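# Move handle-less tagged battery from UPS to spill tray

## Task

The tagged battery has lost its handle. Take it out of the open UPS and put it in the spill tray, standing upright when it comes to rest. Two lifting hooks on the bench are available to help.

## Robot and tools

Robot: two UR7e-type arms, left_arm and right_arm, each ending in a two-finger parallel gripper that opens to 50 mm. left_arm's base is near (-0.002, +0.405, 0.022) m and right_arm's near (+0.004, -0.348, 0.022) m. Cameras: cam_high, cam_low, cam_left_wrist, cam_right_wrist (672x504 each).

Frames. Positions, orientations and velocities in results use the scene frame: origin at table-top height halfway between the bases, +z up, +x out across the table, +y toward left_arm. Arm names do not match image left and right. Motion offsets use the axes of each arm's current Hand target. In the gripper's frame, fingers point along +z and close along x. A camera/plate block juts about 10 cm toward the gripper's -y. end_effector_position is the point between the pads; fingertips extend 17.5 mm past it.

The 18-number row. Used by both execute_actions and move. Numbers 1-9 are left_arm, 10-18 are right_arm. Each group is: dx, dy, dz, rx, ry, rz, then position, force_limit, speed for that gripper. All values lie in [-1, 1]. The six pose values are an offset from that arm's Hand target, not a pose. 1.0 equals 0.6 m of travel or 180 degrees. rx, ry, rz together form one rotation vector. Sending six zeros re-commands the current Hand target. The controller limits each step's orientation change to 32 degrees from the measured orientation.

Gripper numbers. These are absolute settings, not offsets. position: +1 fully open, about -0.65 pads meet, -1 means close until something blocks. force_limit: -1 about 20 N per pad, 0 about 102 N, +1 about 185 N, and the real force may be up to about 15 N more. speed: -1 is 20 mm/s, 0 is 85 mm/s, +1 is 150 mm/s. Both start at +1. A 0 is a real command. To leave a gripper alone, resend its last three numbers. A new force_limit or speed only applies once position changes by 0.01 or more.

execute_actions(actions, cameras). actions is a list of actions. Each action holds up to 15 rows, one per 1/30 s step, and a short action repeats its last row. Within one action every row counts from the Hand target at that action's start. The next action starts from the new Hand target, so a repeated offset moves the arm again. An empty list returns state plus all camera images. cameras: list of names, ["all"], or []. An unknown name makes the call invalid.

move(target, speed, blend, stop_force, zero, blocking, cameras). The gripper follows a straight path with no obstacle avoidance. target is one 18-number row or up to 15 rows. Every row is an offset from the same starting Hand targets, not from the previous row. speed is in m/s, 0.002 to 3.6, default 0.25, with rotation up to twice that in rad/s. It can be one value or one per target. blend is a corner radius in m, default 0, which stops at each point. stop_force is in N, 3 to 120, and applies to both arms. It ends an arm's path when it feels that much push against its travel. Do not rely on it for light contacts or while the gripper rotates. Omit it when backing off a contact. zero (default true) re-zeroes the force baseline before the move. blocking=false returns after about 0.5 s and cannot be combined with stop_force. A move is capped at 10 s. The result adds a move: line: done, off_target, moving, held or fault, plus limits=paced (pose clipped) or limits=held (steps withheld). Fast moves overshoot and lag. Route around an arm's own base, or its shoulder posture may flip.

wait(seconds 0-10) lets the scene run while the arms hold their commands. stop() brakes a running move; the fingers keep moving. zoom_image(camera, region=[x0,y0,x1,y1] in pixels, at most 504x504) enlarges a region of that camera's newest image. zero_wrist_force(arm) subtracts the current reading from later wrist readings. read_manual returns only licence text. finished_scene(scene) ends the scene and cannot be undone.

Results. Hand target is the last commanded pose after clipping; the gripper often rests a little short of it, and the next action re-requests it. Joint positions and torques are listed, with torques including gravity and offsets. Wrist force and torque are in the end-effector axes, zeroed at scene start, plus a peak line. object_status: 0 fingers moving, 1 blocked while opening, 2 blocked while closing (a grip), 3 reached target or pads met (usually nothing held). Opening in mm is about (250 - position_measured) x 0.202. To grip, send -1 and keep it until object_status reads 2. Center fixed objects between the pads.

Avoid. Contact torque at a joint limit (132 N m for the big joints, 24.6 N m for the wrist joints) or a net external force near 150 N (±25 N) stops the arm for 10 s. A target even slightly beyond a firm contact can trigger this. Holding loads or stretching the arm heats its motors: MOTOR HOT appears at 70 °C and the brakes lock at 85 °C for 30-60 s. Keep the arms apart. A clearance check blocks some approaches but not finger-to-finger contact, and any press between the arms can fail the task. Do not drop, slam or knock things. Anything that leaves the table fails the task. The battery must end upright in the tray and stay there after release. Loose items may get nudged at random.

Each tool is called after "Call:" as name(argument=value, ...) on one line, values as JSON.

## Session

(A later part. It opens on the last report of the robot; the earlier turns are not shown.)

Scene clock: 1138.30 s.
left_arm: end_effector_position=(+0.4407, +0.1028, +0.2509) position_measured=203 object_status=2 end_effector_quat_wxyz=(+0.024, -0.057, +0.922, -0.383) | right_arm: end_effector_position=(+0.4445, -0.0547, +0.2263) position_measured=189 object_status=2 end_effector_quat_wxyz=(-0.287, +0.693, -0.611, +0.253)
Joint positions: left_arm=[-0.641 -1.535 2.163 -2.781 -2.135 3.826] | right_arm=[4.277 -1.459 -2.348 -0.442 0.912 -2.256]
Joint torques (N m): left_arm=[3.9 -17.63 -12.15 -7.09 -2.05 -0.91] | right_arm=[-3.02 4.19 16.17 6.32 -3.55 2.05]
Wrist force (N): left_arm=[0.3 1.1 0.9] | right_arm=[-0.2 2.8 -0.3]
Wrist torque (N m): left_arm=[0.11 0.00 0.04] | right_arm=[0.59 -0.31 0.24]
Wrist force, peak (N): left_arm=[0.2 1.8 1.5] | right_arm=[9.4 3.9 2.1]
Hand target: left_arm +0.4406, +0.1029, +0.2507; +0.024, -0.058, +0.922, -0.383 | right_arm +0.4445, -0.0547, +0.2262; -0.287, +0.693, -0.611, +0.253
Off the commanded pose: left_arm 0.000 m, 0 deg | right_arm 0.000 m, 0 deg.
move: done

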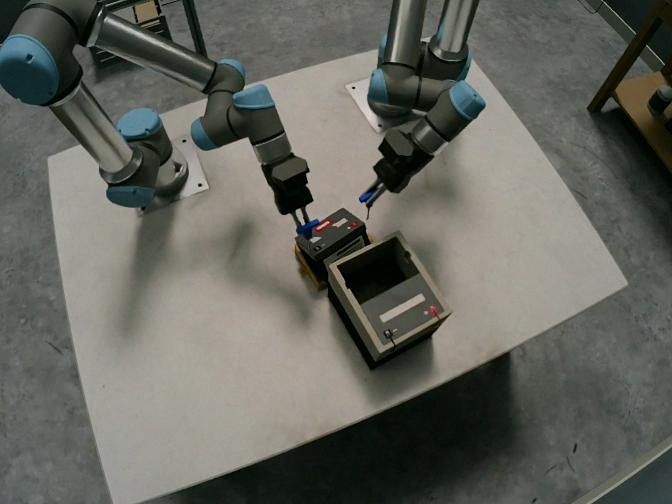

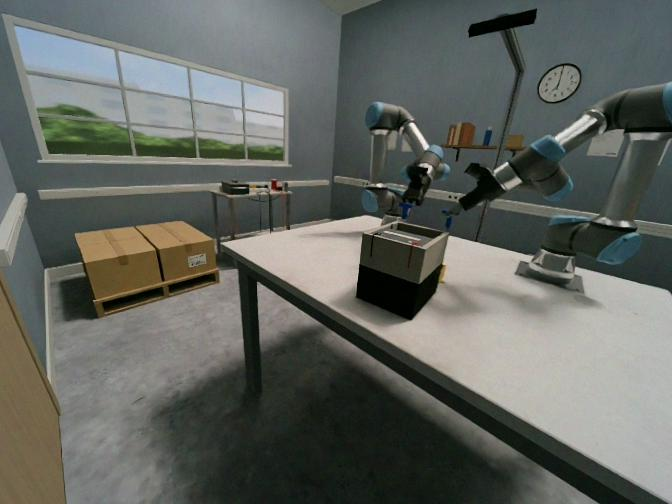

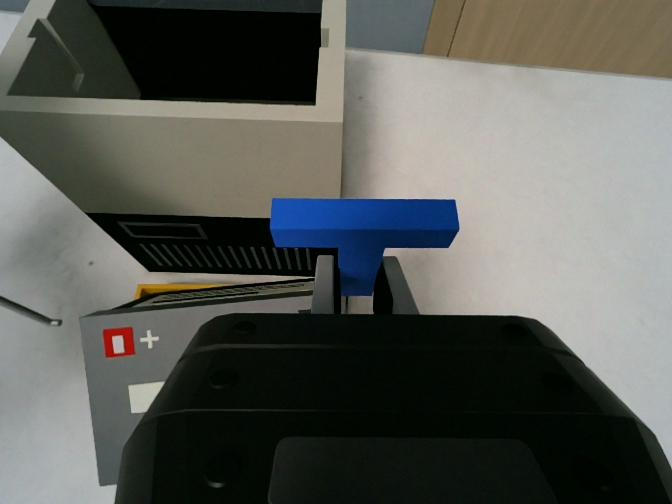

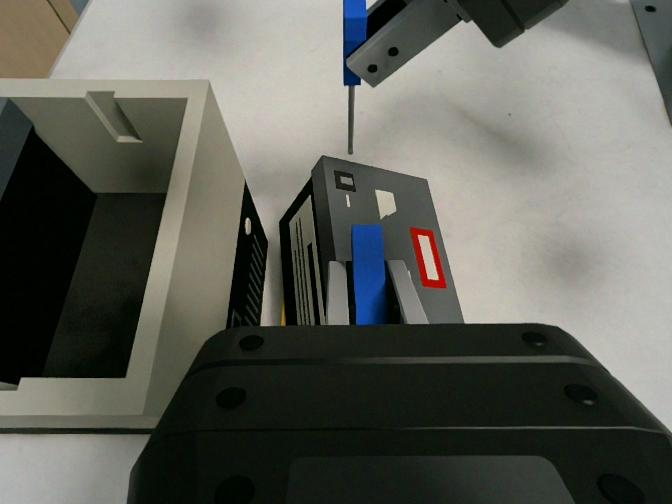

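Call:
move(target=[-0.12,-0.14,-0.14,0,0,0,-1,-0.5,-0.8,0.0,-0.2,-0.06,0,0,0,-1,-0.2,-0.6], speed=0.15, cameras=["all"])

Call:
zoom_image(camera="cam_high", region=[280, 190, 390, 300])

Scene clock: 1181.97 s.
left_arm: end_effector_position=(+0.5120, +0.1120, +0.3694) position_measured=203 object_status=2 end_effector_quat_wxyz=(+0.024, -0.058, +0.922, -0.383) | right_arm: end_effector_position=(+0.5035, -0.0473, +0.3363) position_measured=189 object_status=2 end_effector_quat_wxyz=(-0.286, +0.693, -0.611, +0.253)
Joint positions: left_arm=[-0.542 -1.519 1.795 -2.372 -2.187 3.927] | right_arm=[4.145 -1.451 -2.053 -0.662 0.976 -2.398]
Joint torques (N m): left_arm=[-8.19 -39.7 -33.35 -3.66 0 -2.79] | right_arm=[9.08 28.71 32.51 4.93 -3.41 0.86]
Wrist force (N): left_arm=[0.0 1.0 0.6] | right_arm=[0.0 2.7 -0.1]
Wrist torque (N m): left_arm=[0.09 0.07 0.04] | right_arm=[0.56 -0.33 0.18]
Wrist force, peak (N): left_arm=[1.2 2.8 2.4] | right_arm=[0.0 5.3 0.7]
Hand target: left_arm +0.5120, +0.1120, +0.3695; +0.024, -0.058, +0.922, -0.383 | right_arm +0.5035, -0.0472, +0.3365; -0.287, +0.693, -0.611, +0.253
Off the commanded pose: left_arm 0.000 m, 0 deg | right_arm 0.000 m, 0 deg.
move: done

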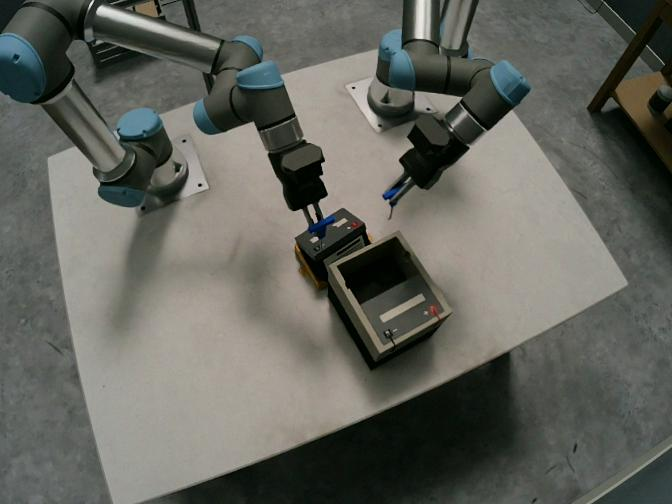

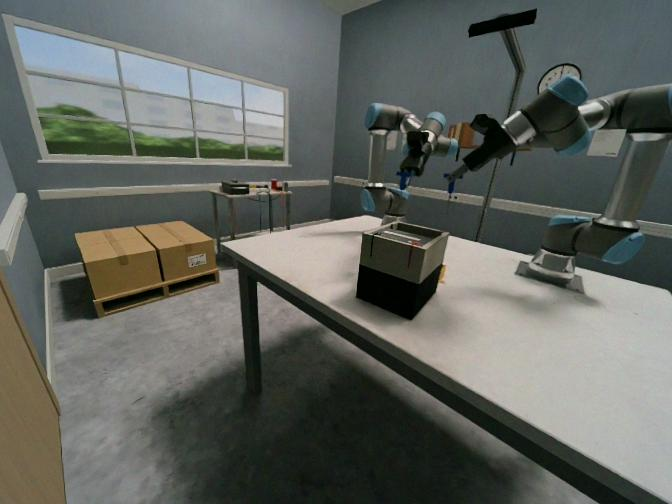

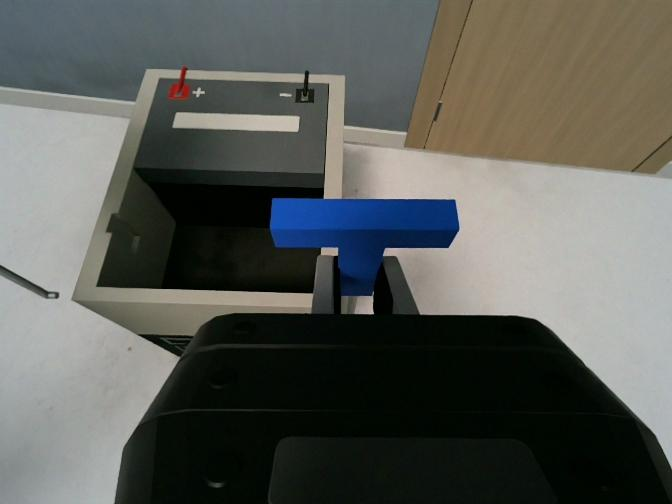

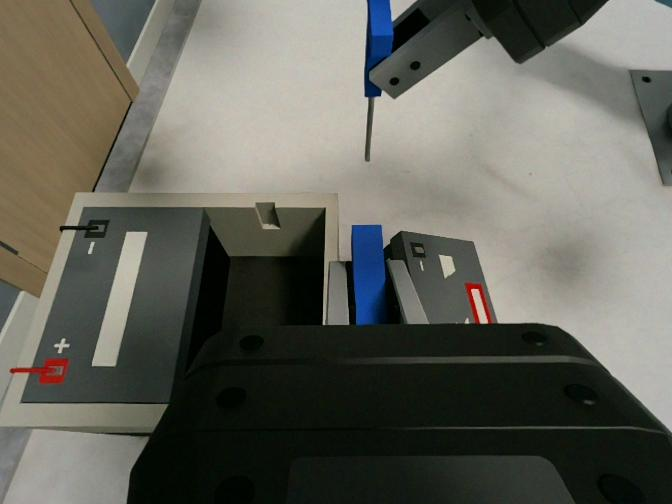

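Scaled by 4.582 from the camera's 672x504 image, which has a finer 960x720 frame.

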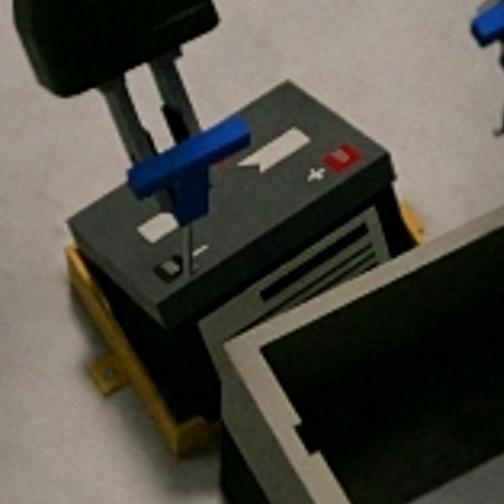

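Call:
move(target=[0.26,0.0707,-0.0707,0,0,0,-1,-0.5,-0.8,0.0,0.2357,-0.2357,0,0,0,-1,-0.2,-0.6], speed=0.25, cameras=["all"])

Call:
zoom_image(camera="cam_right_wrist", region=[50, 80, 330, 330])

Call:
zoom_image(camera="cam_left_wrist", region=[50, 80, 480, 400])

Scene clock: 1194.40 s.
left_arm: end_effector_position=(+0.3498, +0.1521, +0.3694) position_measured=203 object_status=2 end_effector_quat_wxyz=(+0.024, -0.057, +0.922, -0.383) | right_arm: end_effector_position=(+0.3051, -0.0721, +0.3366) position_measured=189 object_status=2 end_effector_quat_wxyz=(-0.287, +0.693, -0.611, +0.253) end_effector_velocity=(+0.000, -0.001, +0.000) end_effector_angular_velocity=(-0.001, +0.002, -0.003)
Joint positions: left_arm=[-0.672 -1.948 2.163 -2.383 -2.118 3.796] | right_arm=[4.731 -0.957 -2.234 -1.453 0.788 -1.669]
Joint velocities: left_arm=[within noise] | right_arm=[0 0 0.001 -0.005 0.002 0.004]
Joint torques (N m): left_arm=[1.83 -19.36 -24.45 -6.82 -1.65 1.49] | right_arm=[10.05 10.47 20.89 0.99 0.09 1.9]
Wrist force (N): left_arm=[0.2 1.0 0.7] | right_arm=[-0.3 2.8 -0.2]
Wrist torque (N m): left_arm=[0.10 0.00 0.00] | right_arm=[0.59 -0.28 0.22]
Wrist force, peak (N): left_arm=[2.6 2.1 -0.2] | right_arm=[0.1 5.6 -2.2]
Hand target: left_arm +0.3497, +0.1521, +0.3694; +0.024, -0.058, +0.922, -0.383 | right_arm +0.3050, -0.0721, +0.3366; -0.287, +0.693, -0.611, +0.253
Off the commanded pose: left_arm 0.000 m, 0 deg | right_arm 0.000 m, 0 deg.
move: done

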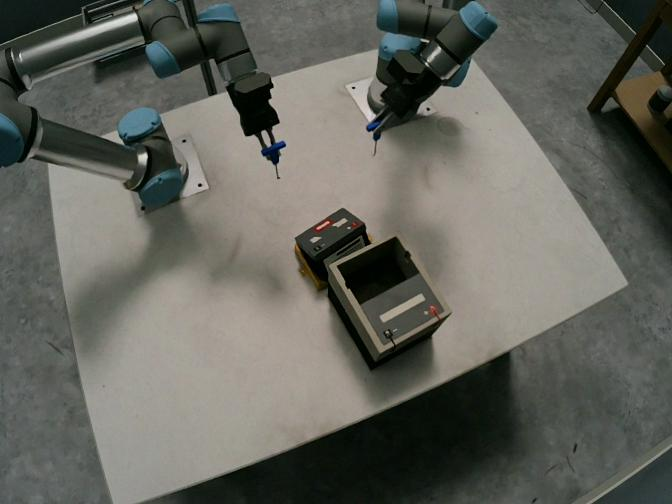

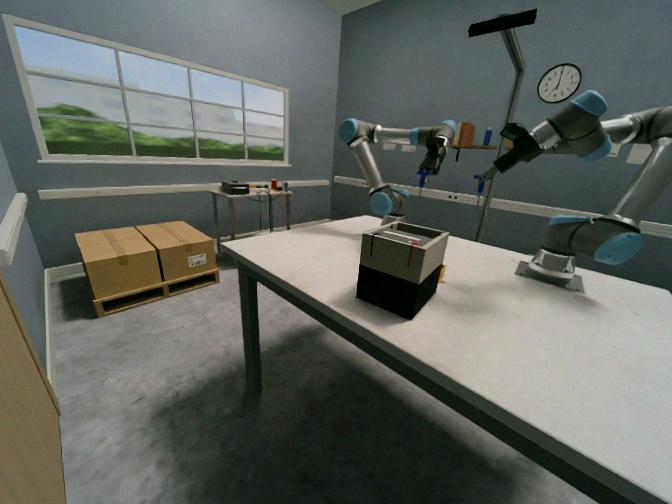

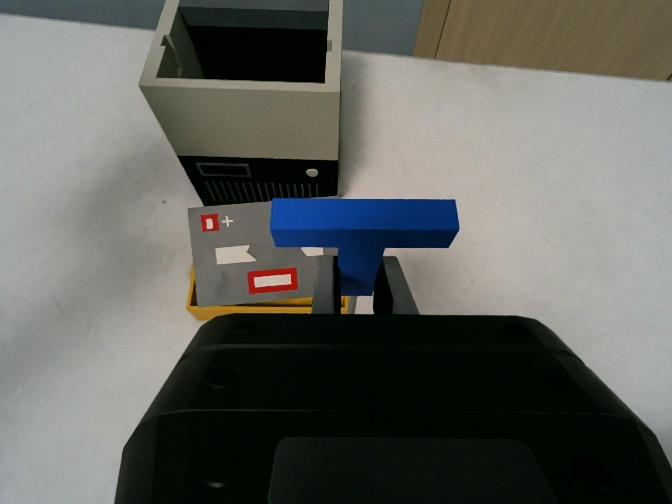

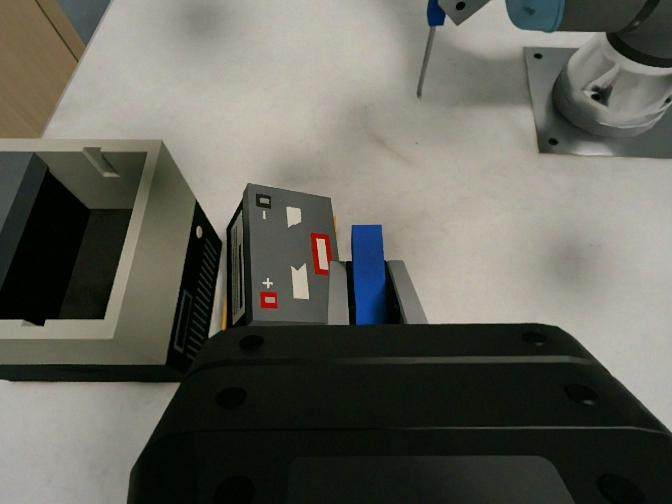

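Scaled by 1.800 from the camera's 672x504 image, which has a finer 960x720 frame.

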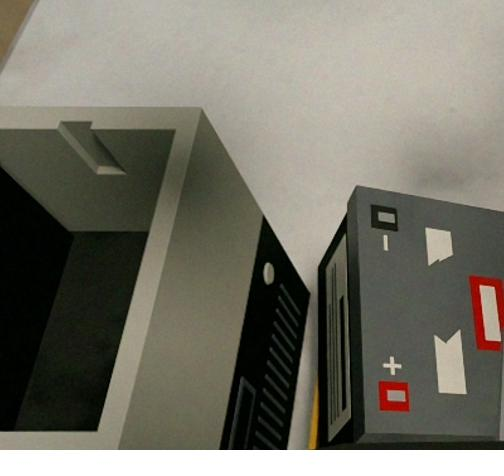

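Scaled by 1.172 from the camera's 672x504 image, which has a finer 960x720 frame.

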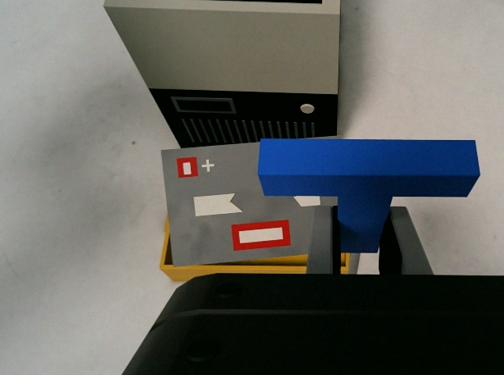

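Call:
zoom_image(camera="cam_high", region=[285, 195, 385, 295])

Call:
zoom_image(camera="cam_right_wrist", region=[200, 170, 350, 330])

Call:
zoom_image(camera="cam_left_wrist", region=[170, 180, 360, 330])

Scaled by 5.040 from the camera's 672x504 image, which has a finer 960x720 frame.

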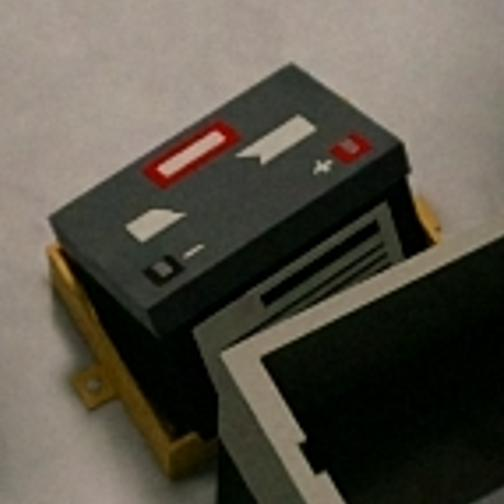

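Scaled by 3.150 from the camera's 672x504 image, which has a finer 960x720 frame.

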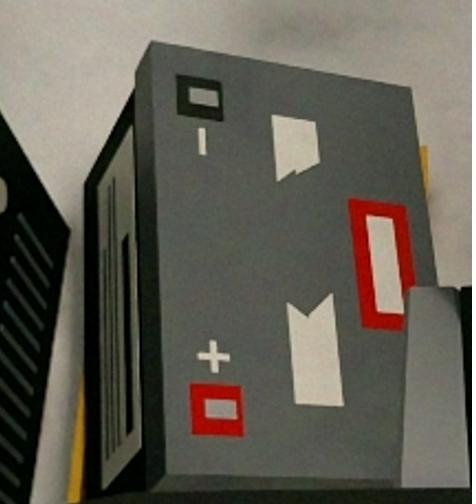

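Scaled by 2.653 from the camera's 672x504 image, which has a finer 960x720 frame.

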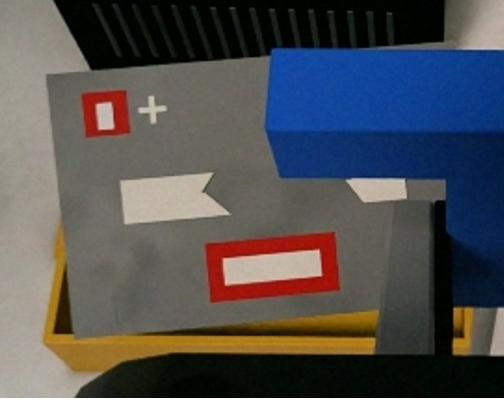

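Call:
move(target=[[0,0,0,0,0,0,-1,-0.5,-0.8,-0.036,-0.249,0.249,0,0,0,-1,-0.2,-0.6],[0,0,0,0,0,0,-1,-0.5,-0.8,-0.036,-0.025,0.473,0,0,0,-1,-0.2,-0.6]], speed=[0.3,0.08], stop_force=10, cameras=["all"])

Call:
zoom_image(camera="cam_left_wrist", region=[170, 150, 380, 330])

Call:
zoom_image(camera="cam_right_wrist", region=[170, 150, 380, 330])

Call:
zoom_image(camera="cam_high", region=[285, 195, 385, 295])

Scene clock: 1318.93 s.
left_arm: end_effector_position=(+0.3497, +0.1521, +0.3694) position_measured=203 object_status=2 end_effector_quat_wxyz=(+0.024, -0.058, +0.922, -0.383) | right_arm: end_effector_position=(+0.5119, -0.0245, +0.1464) position_measured=189 object_status=2 end_effector_quat_wxyz=(-0.287, +0.693, -0.611, +0.253)
Joint positions: left_arm=[-0.672 -1.948 2.164 -2.383 -2.118 3.795] | right_arm=[4.155 -1.827 -2.258 -0.086 0.971 -2.388]
Joint torques (N m): left_arm=[-6.66 -18.88 -17.14 -6.9 -0.11 -2.45] | right_arm=[-1.33 30.26 24.31 6.2 -0.48 -1.81]
Wrist force (N): left_arm=[0.0 0.9 0.7] | right_arm=[0.0 3.0 -0.3]
Wrist torque (N m): left_arm=[0.08 0.03 -0.01] | right_arm=[0.63 -0.34 0.23]
Wrist force, peak (N): left_arm=[-0.4 1.2 0.7] | right_arm=[0.0 5.6 -2.6]
Hand target: left_arm +0.3497, +0.1521, +0.3694; +0.024, -0.058, +0.922, -0.383 | right_arm +0.5119, -0.0245, +0.1464; -0.287, +0.693, -0.611, +0.253
Off the commanded pose: left_arm 0.000 m, 0 deg | right_arm 0.000 m, 0 deg.
move: done

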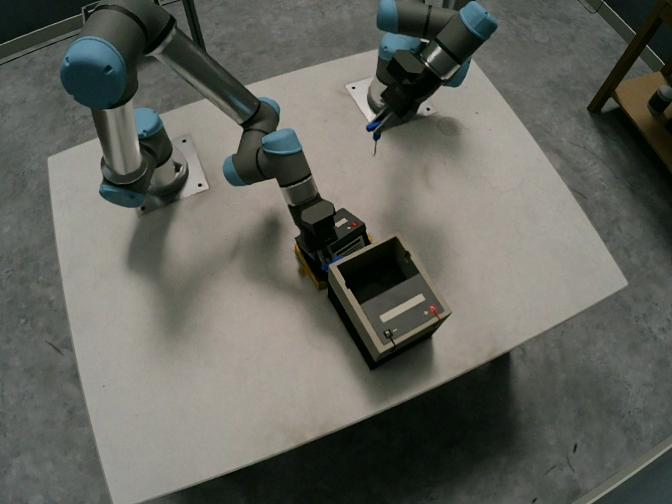

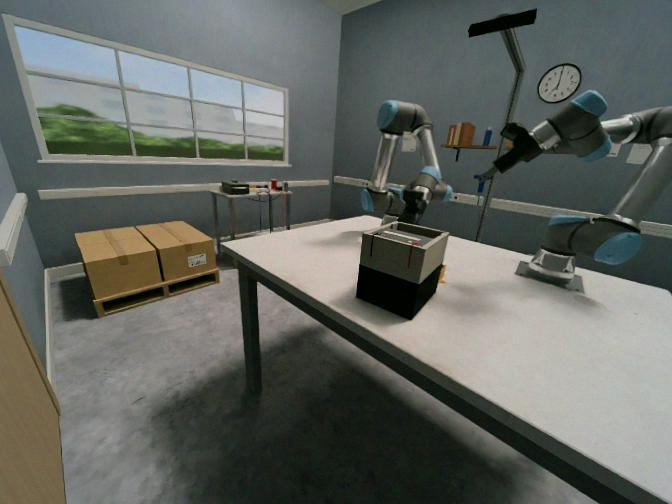

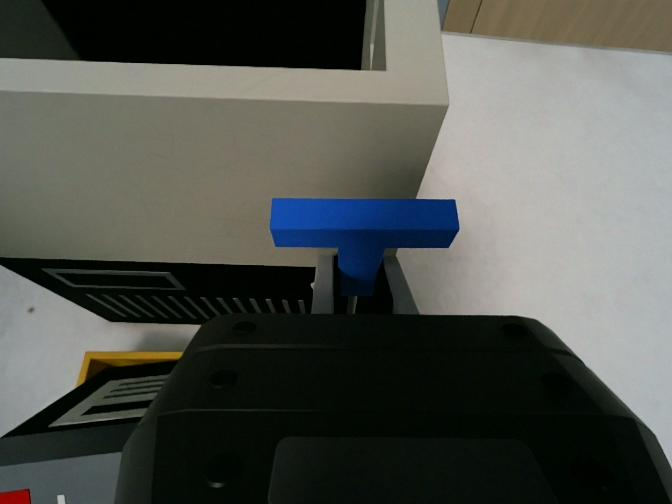

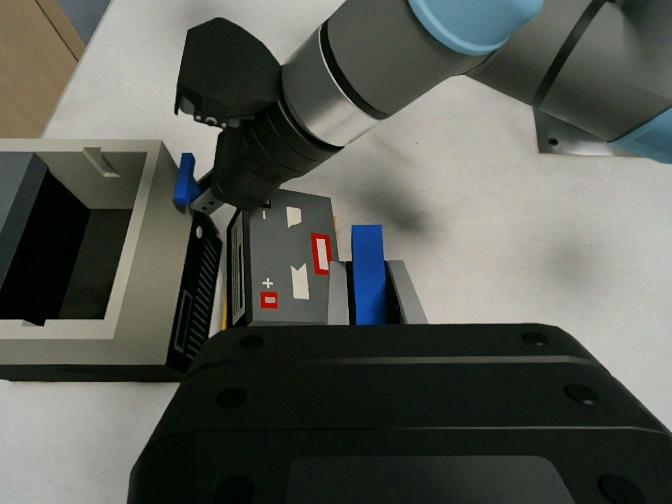

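Scaled by 2.400 from the camera's 672x504 image, which has a finer 960x720 frame.

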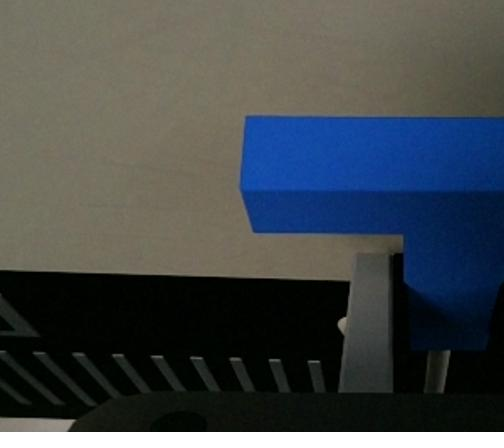

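Scaled by 2.400 from the camera's 672x504 image, which has a finer 960x720 frame.

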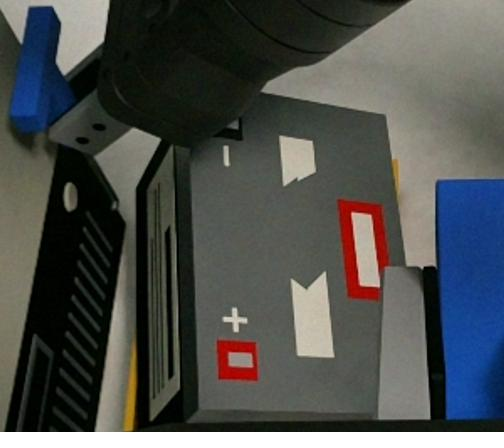

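Scaled by 5.040 from the camera's 672x504 image, which has a finer 960x720 frame.

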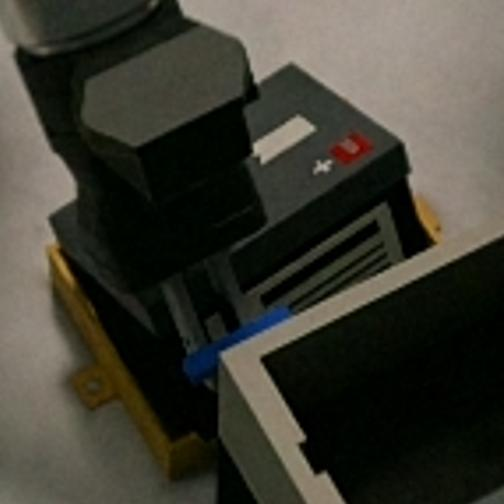

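Call:
move(target=[0,0,0,0,0,0,-1,-0.5,-0.8,0,0.0236,-0.0236,0,0,0,-1,-0.2,-0.6], speed=0.03, stop_force=20, cameras=["all"])

Call:
zoom_image(camera="cam_right_wrist", region=[170, 150, 380, 330])

Call:
zoom_image(camera="cam_high", region=[285, 195, 385, 295])

Scene clock: 1326.00 s.
left_arm: end_effector_position=(+0.3497, +0.1521, +0.3694) position_measured=203 object_status=2 end_effector_quat_wxyz=(+0.024, -0.058, +0.922, -0.383) | right_arm: end_effector_position=(+0.4920, -0.0270, +0.1464) position_measured=189 object_status=2 end_effector_quat_wxyz=(-0.287, +0.693, -0.611, +0.253)
Joint positions: left_arm=[-0.672 -1.948 2.164 -2.383 -2.118 3.795] | right_arm=[4.195 -1.789 -2.304 -0.102 0.951 -2.346]
Joint torques (N m): left_arm=[-6.04 -18.89 -16.49 -6.99 -0.08 -2.41] | right_arm=[-9.6 12.53 21.47 4.96 2.25 -1.63]
Wrist force (N): left_arm=[-0.4 1.0 0.7] | right_arm=[0.2 -3.8 0.4]
Wrist torque (N m): left_arm=[0.10 0.09 -0.01] | right_arm=[0.96 -0.34 0.23]
Wrist force, peak (N): left_arm=[-0.1 1.3 0.7] | right_arm=[0.3 -4.1 0.3]
Hand target: left_arm +0.3497, +0.1521, +0.3694; +0.024, -0.058, +0.922, -0.383 | right_arm +0.4920, -0.0270, +0.1464; -0.287, +0.693, -0.611, +0.253
Off the commanded pose: left_arm 0.000 m, 0 deg | right_arm 0.000 m, 0 deg.
move: done

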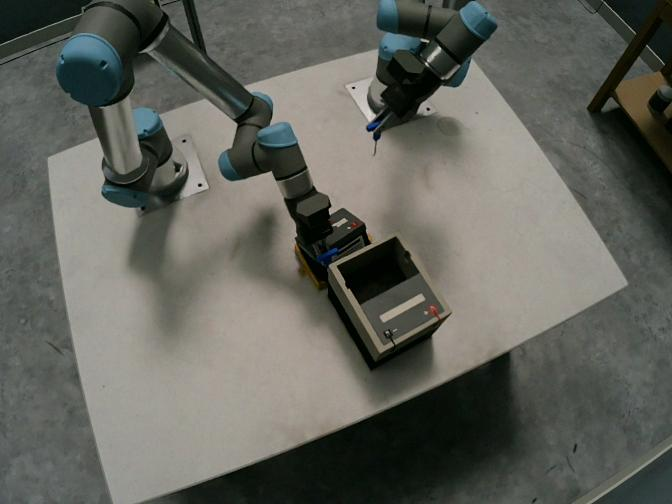

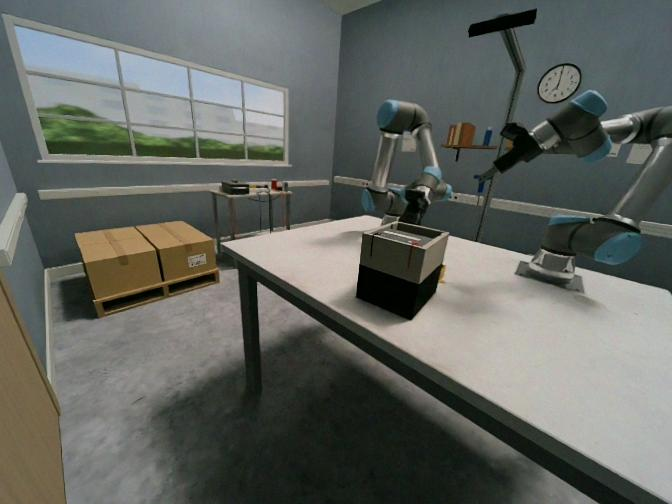

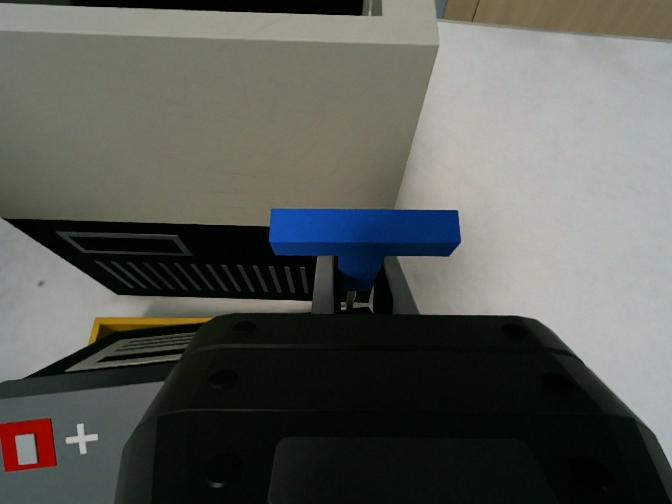

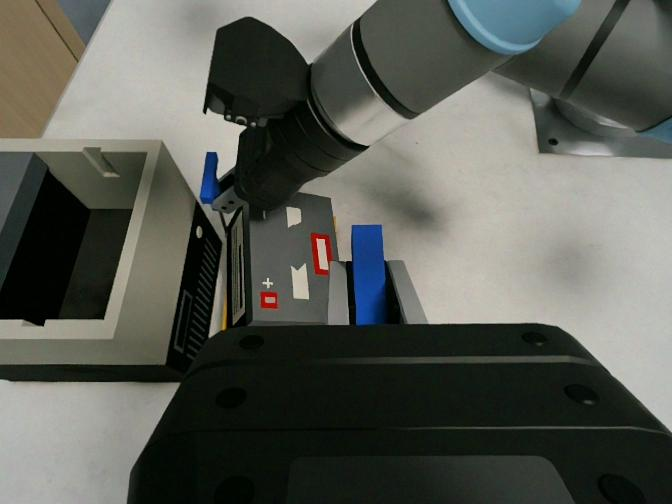

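Scaled by 2.400 from the camera's 672x504 image, which has a finer 960x720 frame.

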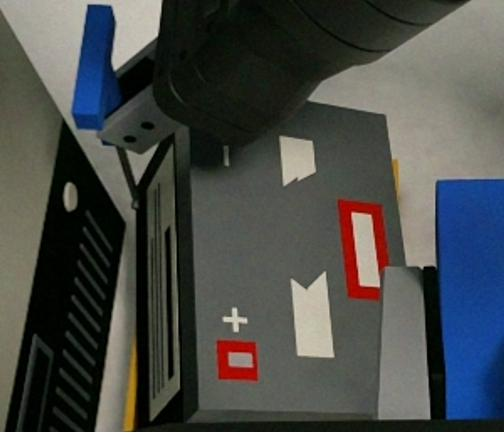

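Scaled by 5.040 from the camera's 672x504 image, which has a finer 960x720 frame.

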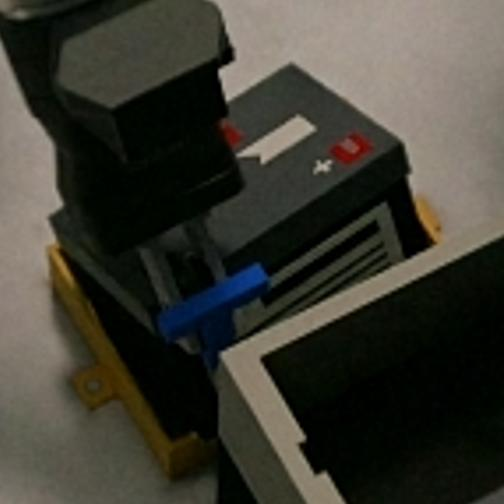

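Call:
move(target=[[0,0,0,0,0,0,-1,-0.5,-0.8,0,-0.0236,0.0236,0,0,0,-1,-0.2,-0.6],[0,0,0,0,0,0,-1,-0.5,-0.8,0,-0.1649,-0.1178,0,0,0,-1,-0.2,-0.6],[0,0,0,0,0,0,-1,-0.5,-0.8,0.0462,-0.1837,-0.1077,0,-0.3536,-0.3536,-1,-0.2,-0.6]], speed=[0.1,0.3,0.4])

Call:
move(target=[0,0,0,0,0,0,-1,-0.5,-0.8,0,0,0,0,0,0,-0.95,1,-0.6], cameras=["all"])

Call:
zoom_image(camera="cam_high", region=[285, 195, 385, 295])

Call:
zoom_image(camera="cam_right_wrist", region=[150, 90, 380, 330])

Scene clock: 1370.57 s.
left_arm: end_effector_position=(+0.3497, +0.1521, +0.3694) position_measured=203 object_status=2 end_effector_quat_wxyz=(+0.024, -0.058, +0.922, -0.383) | right_arm: end_effector_position=(+0.5276, -0.0505, +0.2699) position_measured=189 object_status=2 end_effector_quat_wxyz=(-0.382, +0.922, +0.058, -0.024) end_effector_velocity=(-0.001, +0.000, +0.000) end_effector_angular_velocity=(-0.001, +0.000, +0.005)
Joint positions: left_arm=[-0.672 -1.948 2.164 -2.383 -2.118 3.795] | right_arm=[3.555 -1.801 -1.805 -0.798 2.305 -4.267]
Joint velocities: left_arm=[within noise] | right_arm=[0.001 0 0 -0.005 0.001 -0.005]
Joint torques (N m): left_arm=[-6.26 -18.78 -17.15 -7.05 -0.11 -2.17] | right_arm=[9.55 43.23 29.12 1.38 2.04 -1.74]
Wrist force (N): left_arm=[0.1 1.0 0.7] | right_arm=[0.0 2.9 -0.6]
Wrist torque (N m): left_arm=[0.10 0.02 -0.01] | right_arm=[0.61 -0.34 0.21]
Wrist force, peak (N): left_arm=[-0.1 1.3 0.8] | right_arm=[0.0 6.1 2.3]
Hand target: left_arm +0.3497, +0.1521, +0.3694; +0.024, -0.058, +0.922, -0.383 | right_arm +0.5275, -0.0504, +0.2700; -0.382, +0.922, +0.058, -0.024
Off the commanded pose: left_arm 0.000 m, 0 deg | right_arm 0.000 m, 0 deg.
move: done

Scene clock: 1371.07 s.
left_arm: end_effector_position=(+0.3497, +0.1521, +0.3694) position_measured=203 object_status=2 end_effector_quat_wxyz=(+0.024, -0.058, +0.922, -0.383) | right_arm: end_effector_position=(+0.5275, -0.0504, +0.2700) position_measured=198 object_status=2 end_effector_quat_wxyz=(-0.382, +0.922, +0.058, -0.024)
Joint positions: left_arm=[-0.672 -1.948 2.164 -2.383 -2.118 3.795] | right_arm=[3.556 -1.801 -1.805 -0.798 2.305 -4.267]
Joint torques (N m): left_arm=[-5.58 -17.85 -17.25 -6.91 -0.15 -2.24] | right_arm=[10.68 42.8 30.91 1.23 3.9 -1.69]
Wrist force (N): left_arm=[0.0 0.6 0.5] | right_arm=[-0.1 2.7 -0.7]
Wrist torque (N m): left_arm=[0.04 0.05 -0.01] | right_arm=[0.58 -0.33 0.22]
Wrist force, peak (N): left_arm=[-0.1 1.0 1.0] | right_arm=[-0.1 3.0 -0.6]
Hand target: left_arm +0.3497, +0.1521, +0.3694; +0.024, -0.058, +0.922, -0.383 | right_arm +0.5275, -0.0504, +0.2700; -0.382, +0.922, +0.058, -0.024
Off the commanded pose: left_arm 0.000 m, 0 deg | right_arm 0.000 m, 0 deg.
move: done

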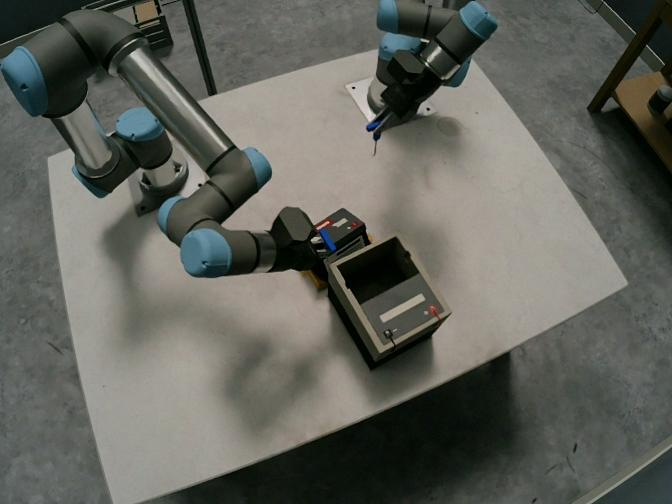

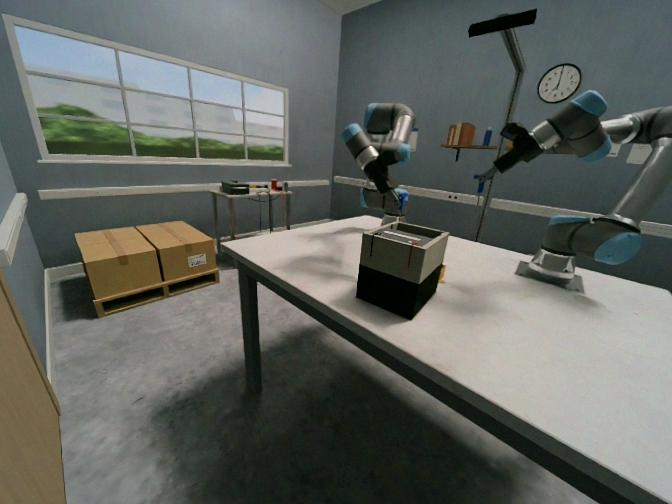

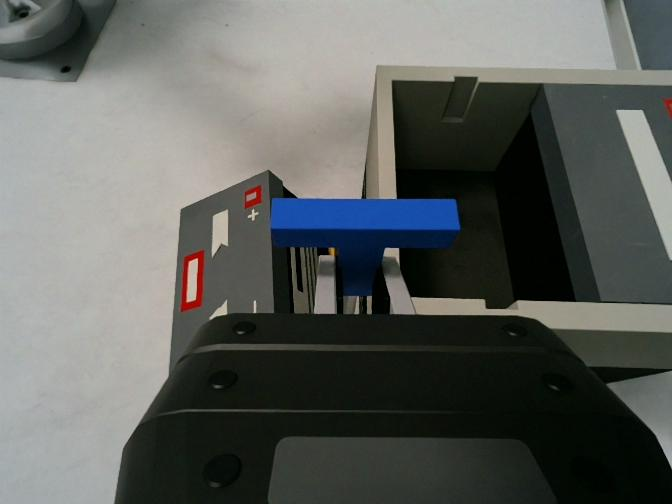

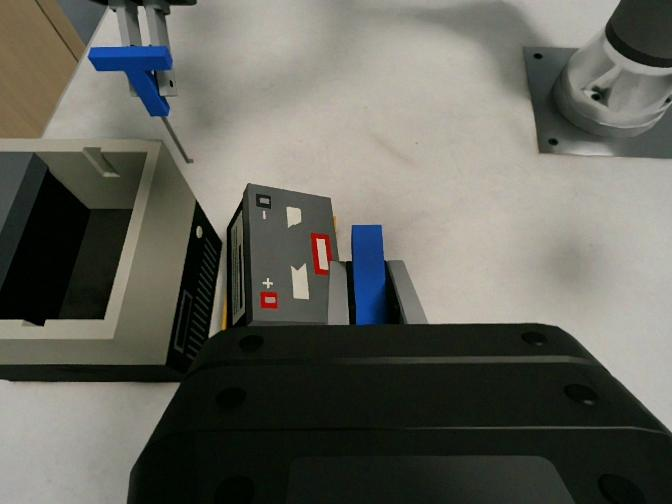

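Scaled by 5.040 from the camera's 672x504 image, which has a finer 960x720 frame.

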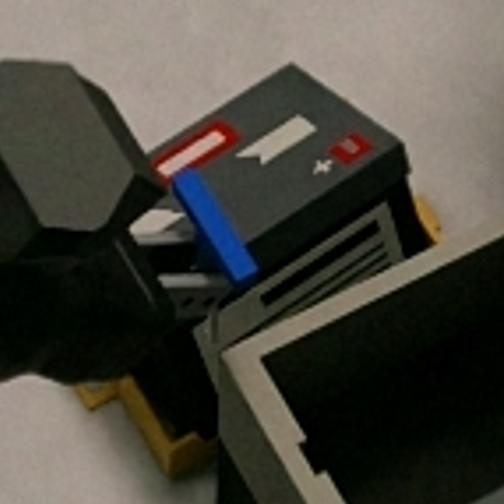

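Scaled by 2.100 from the camera's 672x504 image, which has a finer 960x720 frame.

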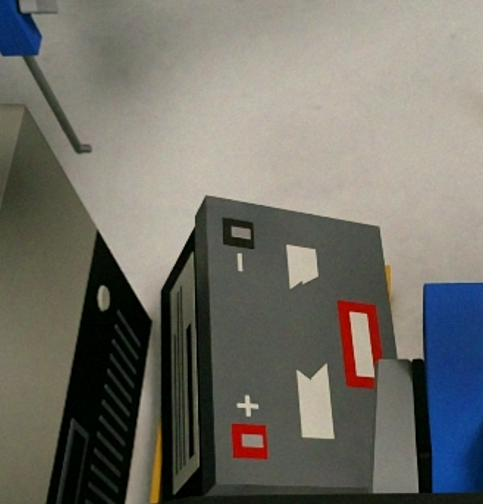

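Call:
move(target=[0,0,0,0,0,0,-1,-0.5,-0.8,0,0.1457,0.1457,0,0,0,-0.95,1,-0.6], speed=0.08, stop_force=10, cameras=["cam_left_wrist","cam_right_wrist"])

Call:
move(target=[0,0,0,0,0,0,-1,-0.5,-0.8,-0.0333,0,0,0,0,0,-0.95,1,-0.6], speed=0.02, stop_force=25, cameras=["cam_high","cam_left_wrist","cam_right_wrist"])

Call:
zoom_image(camera="cam_high", region=[285, 195, 385, 295])

Call:
zoom_image(camera="cam_right_wrist", region=[150, 90, 380, 330])

Scene clock: 1384.07 s.
left_arm: end_effector_position=(+0.3497, +0.1521, +0.3694) position_measured=203 object_status=2 end_effector_quat_wxyz=(+0.024, -0.058, +0.922, -0.383) | right_arm: end_effector_position=(+0.5274, -0.0505, +0.1876) position_measured=198 object_status=2 end_effector_quat_wxyz=(-0.382, +0.922, +0.058, -0.024)
Joint positions: left_arm=[-0.672 -1.948 2.164 -2.383 -2.118 3.795] | right_arm=[3.556 -1.91 -1.907 -0.588 2.305 -4.268]
Joint torques (N m): left_arm=[-6.1 -18.79 -18 -6.74 -0.27 -2.39] | right_arm=[7.13 26.66 18.32 6.19 3.92 -1.02]
Wrist force (N): left_arm=[0.0 0.8 0.9] | right_arm=[-0.2 2.8 -0.9]
Wrist torque (N m): left_arm=[0.06 0.04 -0.01] | right_arm=[0.62 -0.30 0.24]
Wrist force, peak (N): left_arm=[0.0 1.1 1.0] | right_arm=[7.1 -36.3 -44.9]
Hand target: left_arm +0.3497, +0.1521, +0.3694; +0.024, -0.058, +0.922, -0.383 | right_arm +0.5274, -0.0505, +0.1876; -0.382, +0.922, +0.058, -0.024 (not the last commanded pose)
Off the commanded pose: left_arm 0.000 m, 0 deg | right_arm 0.041 m, 0 deg.
move: contact (right_arm)
Images, in order (width x height): cam_left_wrist 672x504, cam_right_wrist 672x504.

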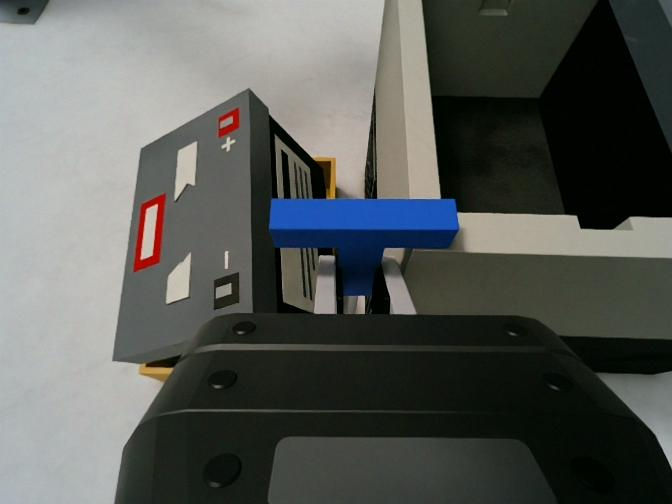

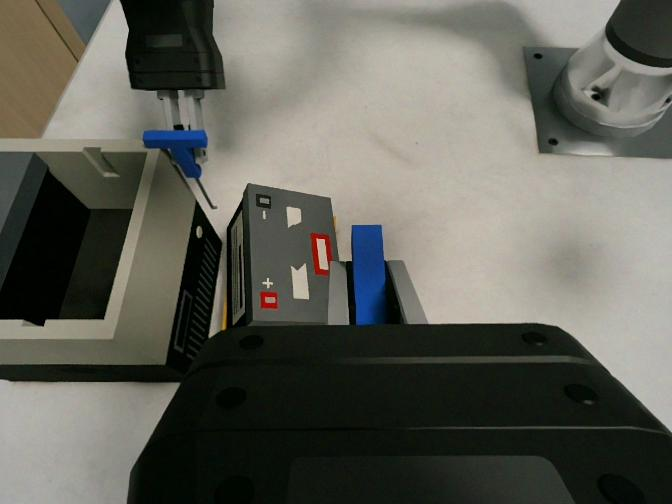

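Scene clock: 1386.23 s.
left_arm: end_effector_position=(+0.3497, +0.1521, +0.3694) position_measured=203 object_status=2 end_effector_quat_wxyz=(+0.024, -0.058, +0.922, -0.383) | right_arm: end_effector_position=(+0.5076, -0.0530, +0.1877) position_measured=198 object_status=2 end_effector_quat_wxyz=(-0.382, +0.922, +0.058, -0.024)
Joint positions: left_arm=[-0.672 -1.948 2.164 -2.383 -2.118 3.795] | right_arm=[3.568 -1.872 -1.964 -0.558 2.301 -4.252]
Joint torques (N m): left_arm=[-6.29 -18.79 -16.91 -6.88 -0.2 -2.24] | right_arm=[-9.37 21.42 28.27 1.22 2.79 -1.39]
Wrist force (N): left_arm=[-0.3 0.8 0.7] | right_arm=[-0.2 2.8 -0.5]
Wrist torque (N m): left_arm=[0.08 0.08 -0.01] | right_arm=[0.59 -0.32 0.16]
Wrist force, peak (N): left_arm=[-0.3 1.0 0.9] | right_arm=[-0.3 3.0 -0.4]
Hand target: left_arm +0.3497, +0.1521, +0.3694; +0.024, -0.058, +0.922, -0.383 | right_arm +0.5076, -0.0530, +0.1877; -0.382, +0.922, +0.058, -0.024
Off the commanded pose: left_arm 0.000 m, 0 deg | right_arm 0.000 m, 0 deg.
move: done
Images, in order (width x height): cam_high 672x504, cam_left_wrist 672x504, cam_right_wrist 672x504.

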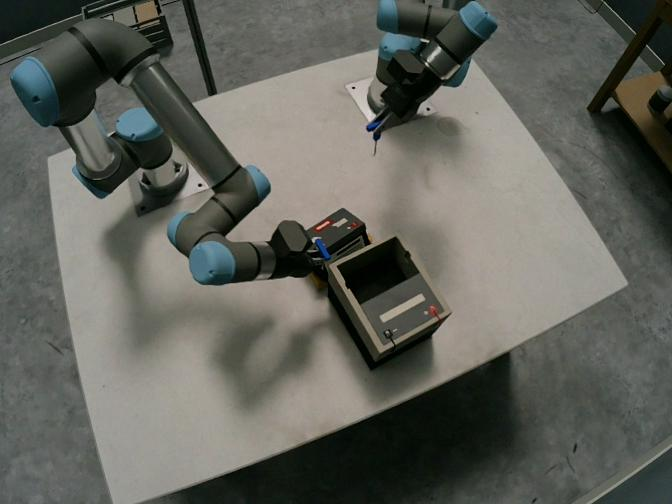

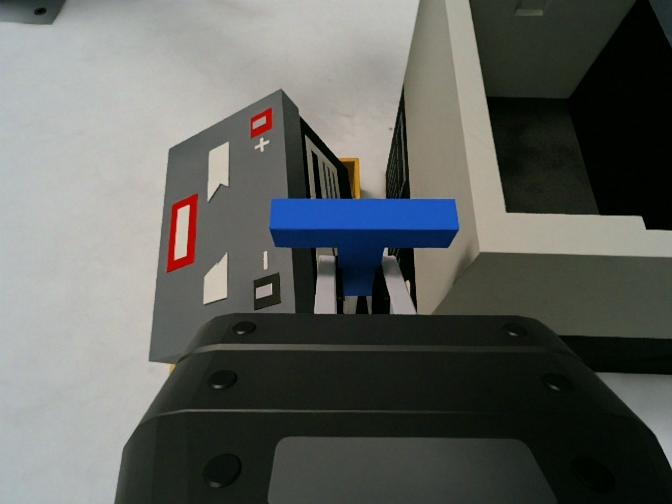

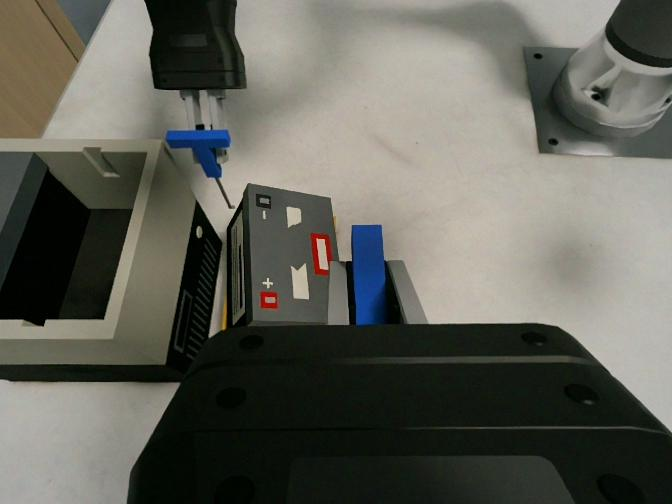

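Scaled by 5.040 from the camera's 672x504 image, which has a finer 960x720 frame.

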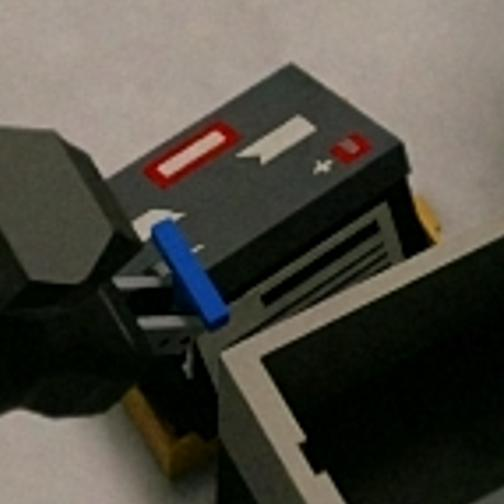

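Scaled by 2.100 from the camera's 672x504 image, which has a finer 960x720 frame.

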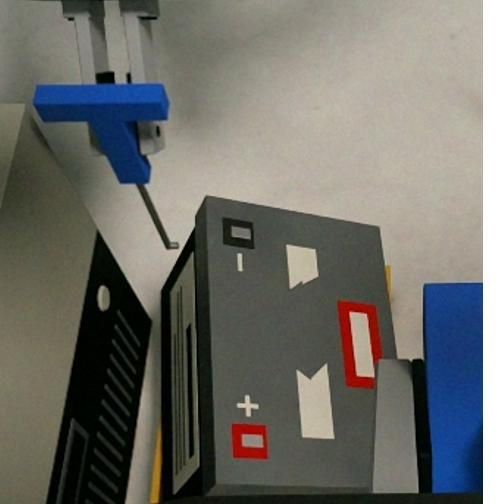

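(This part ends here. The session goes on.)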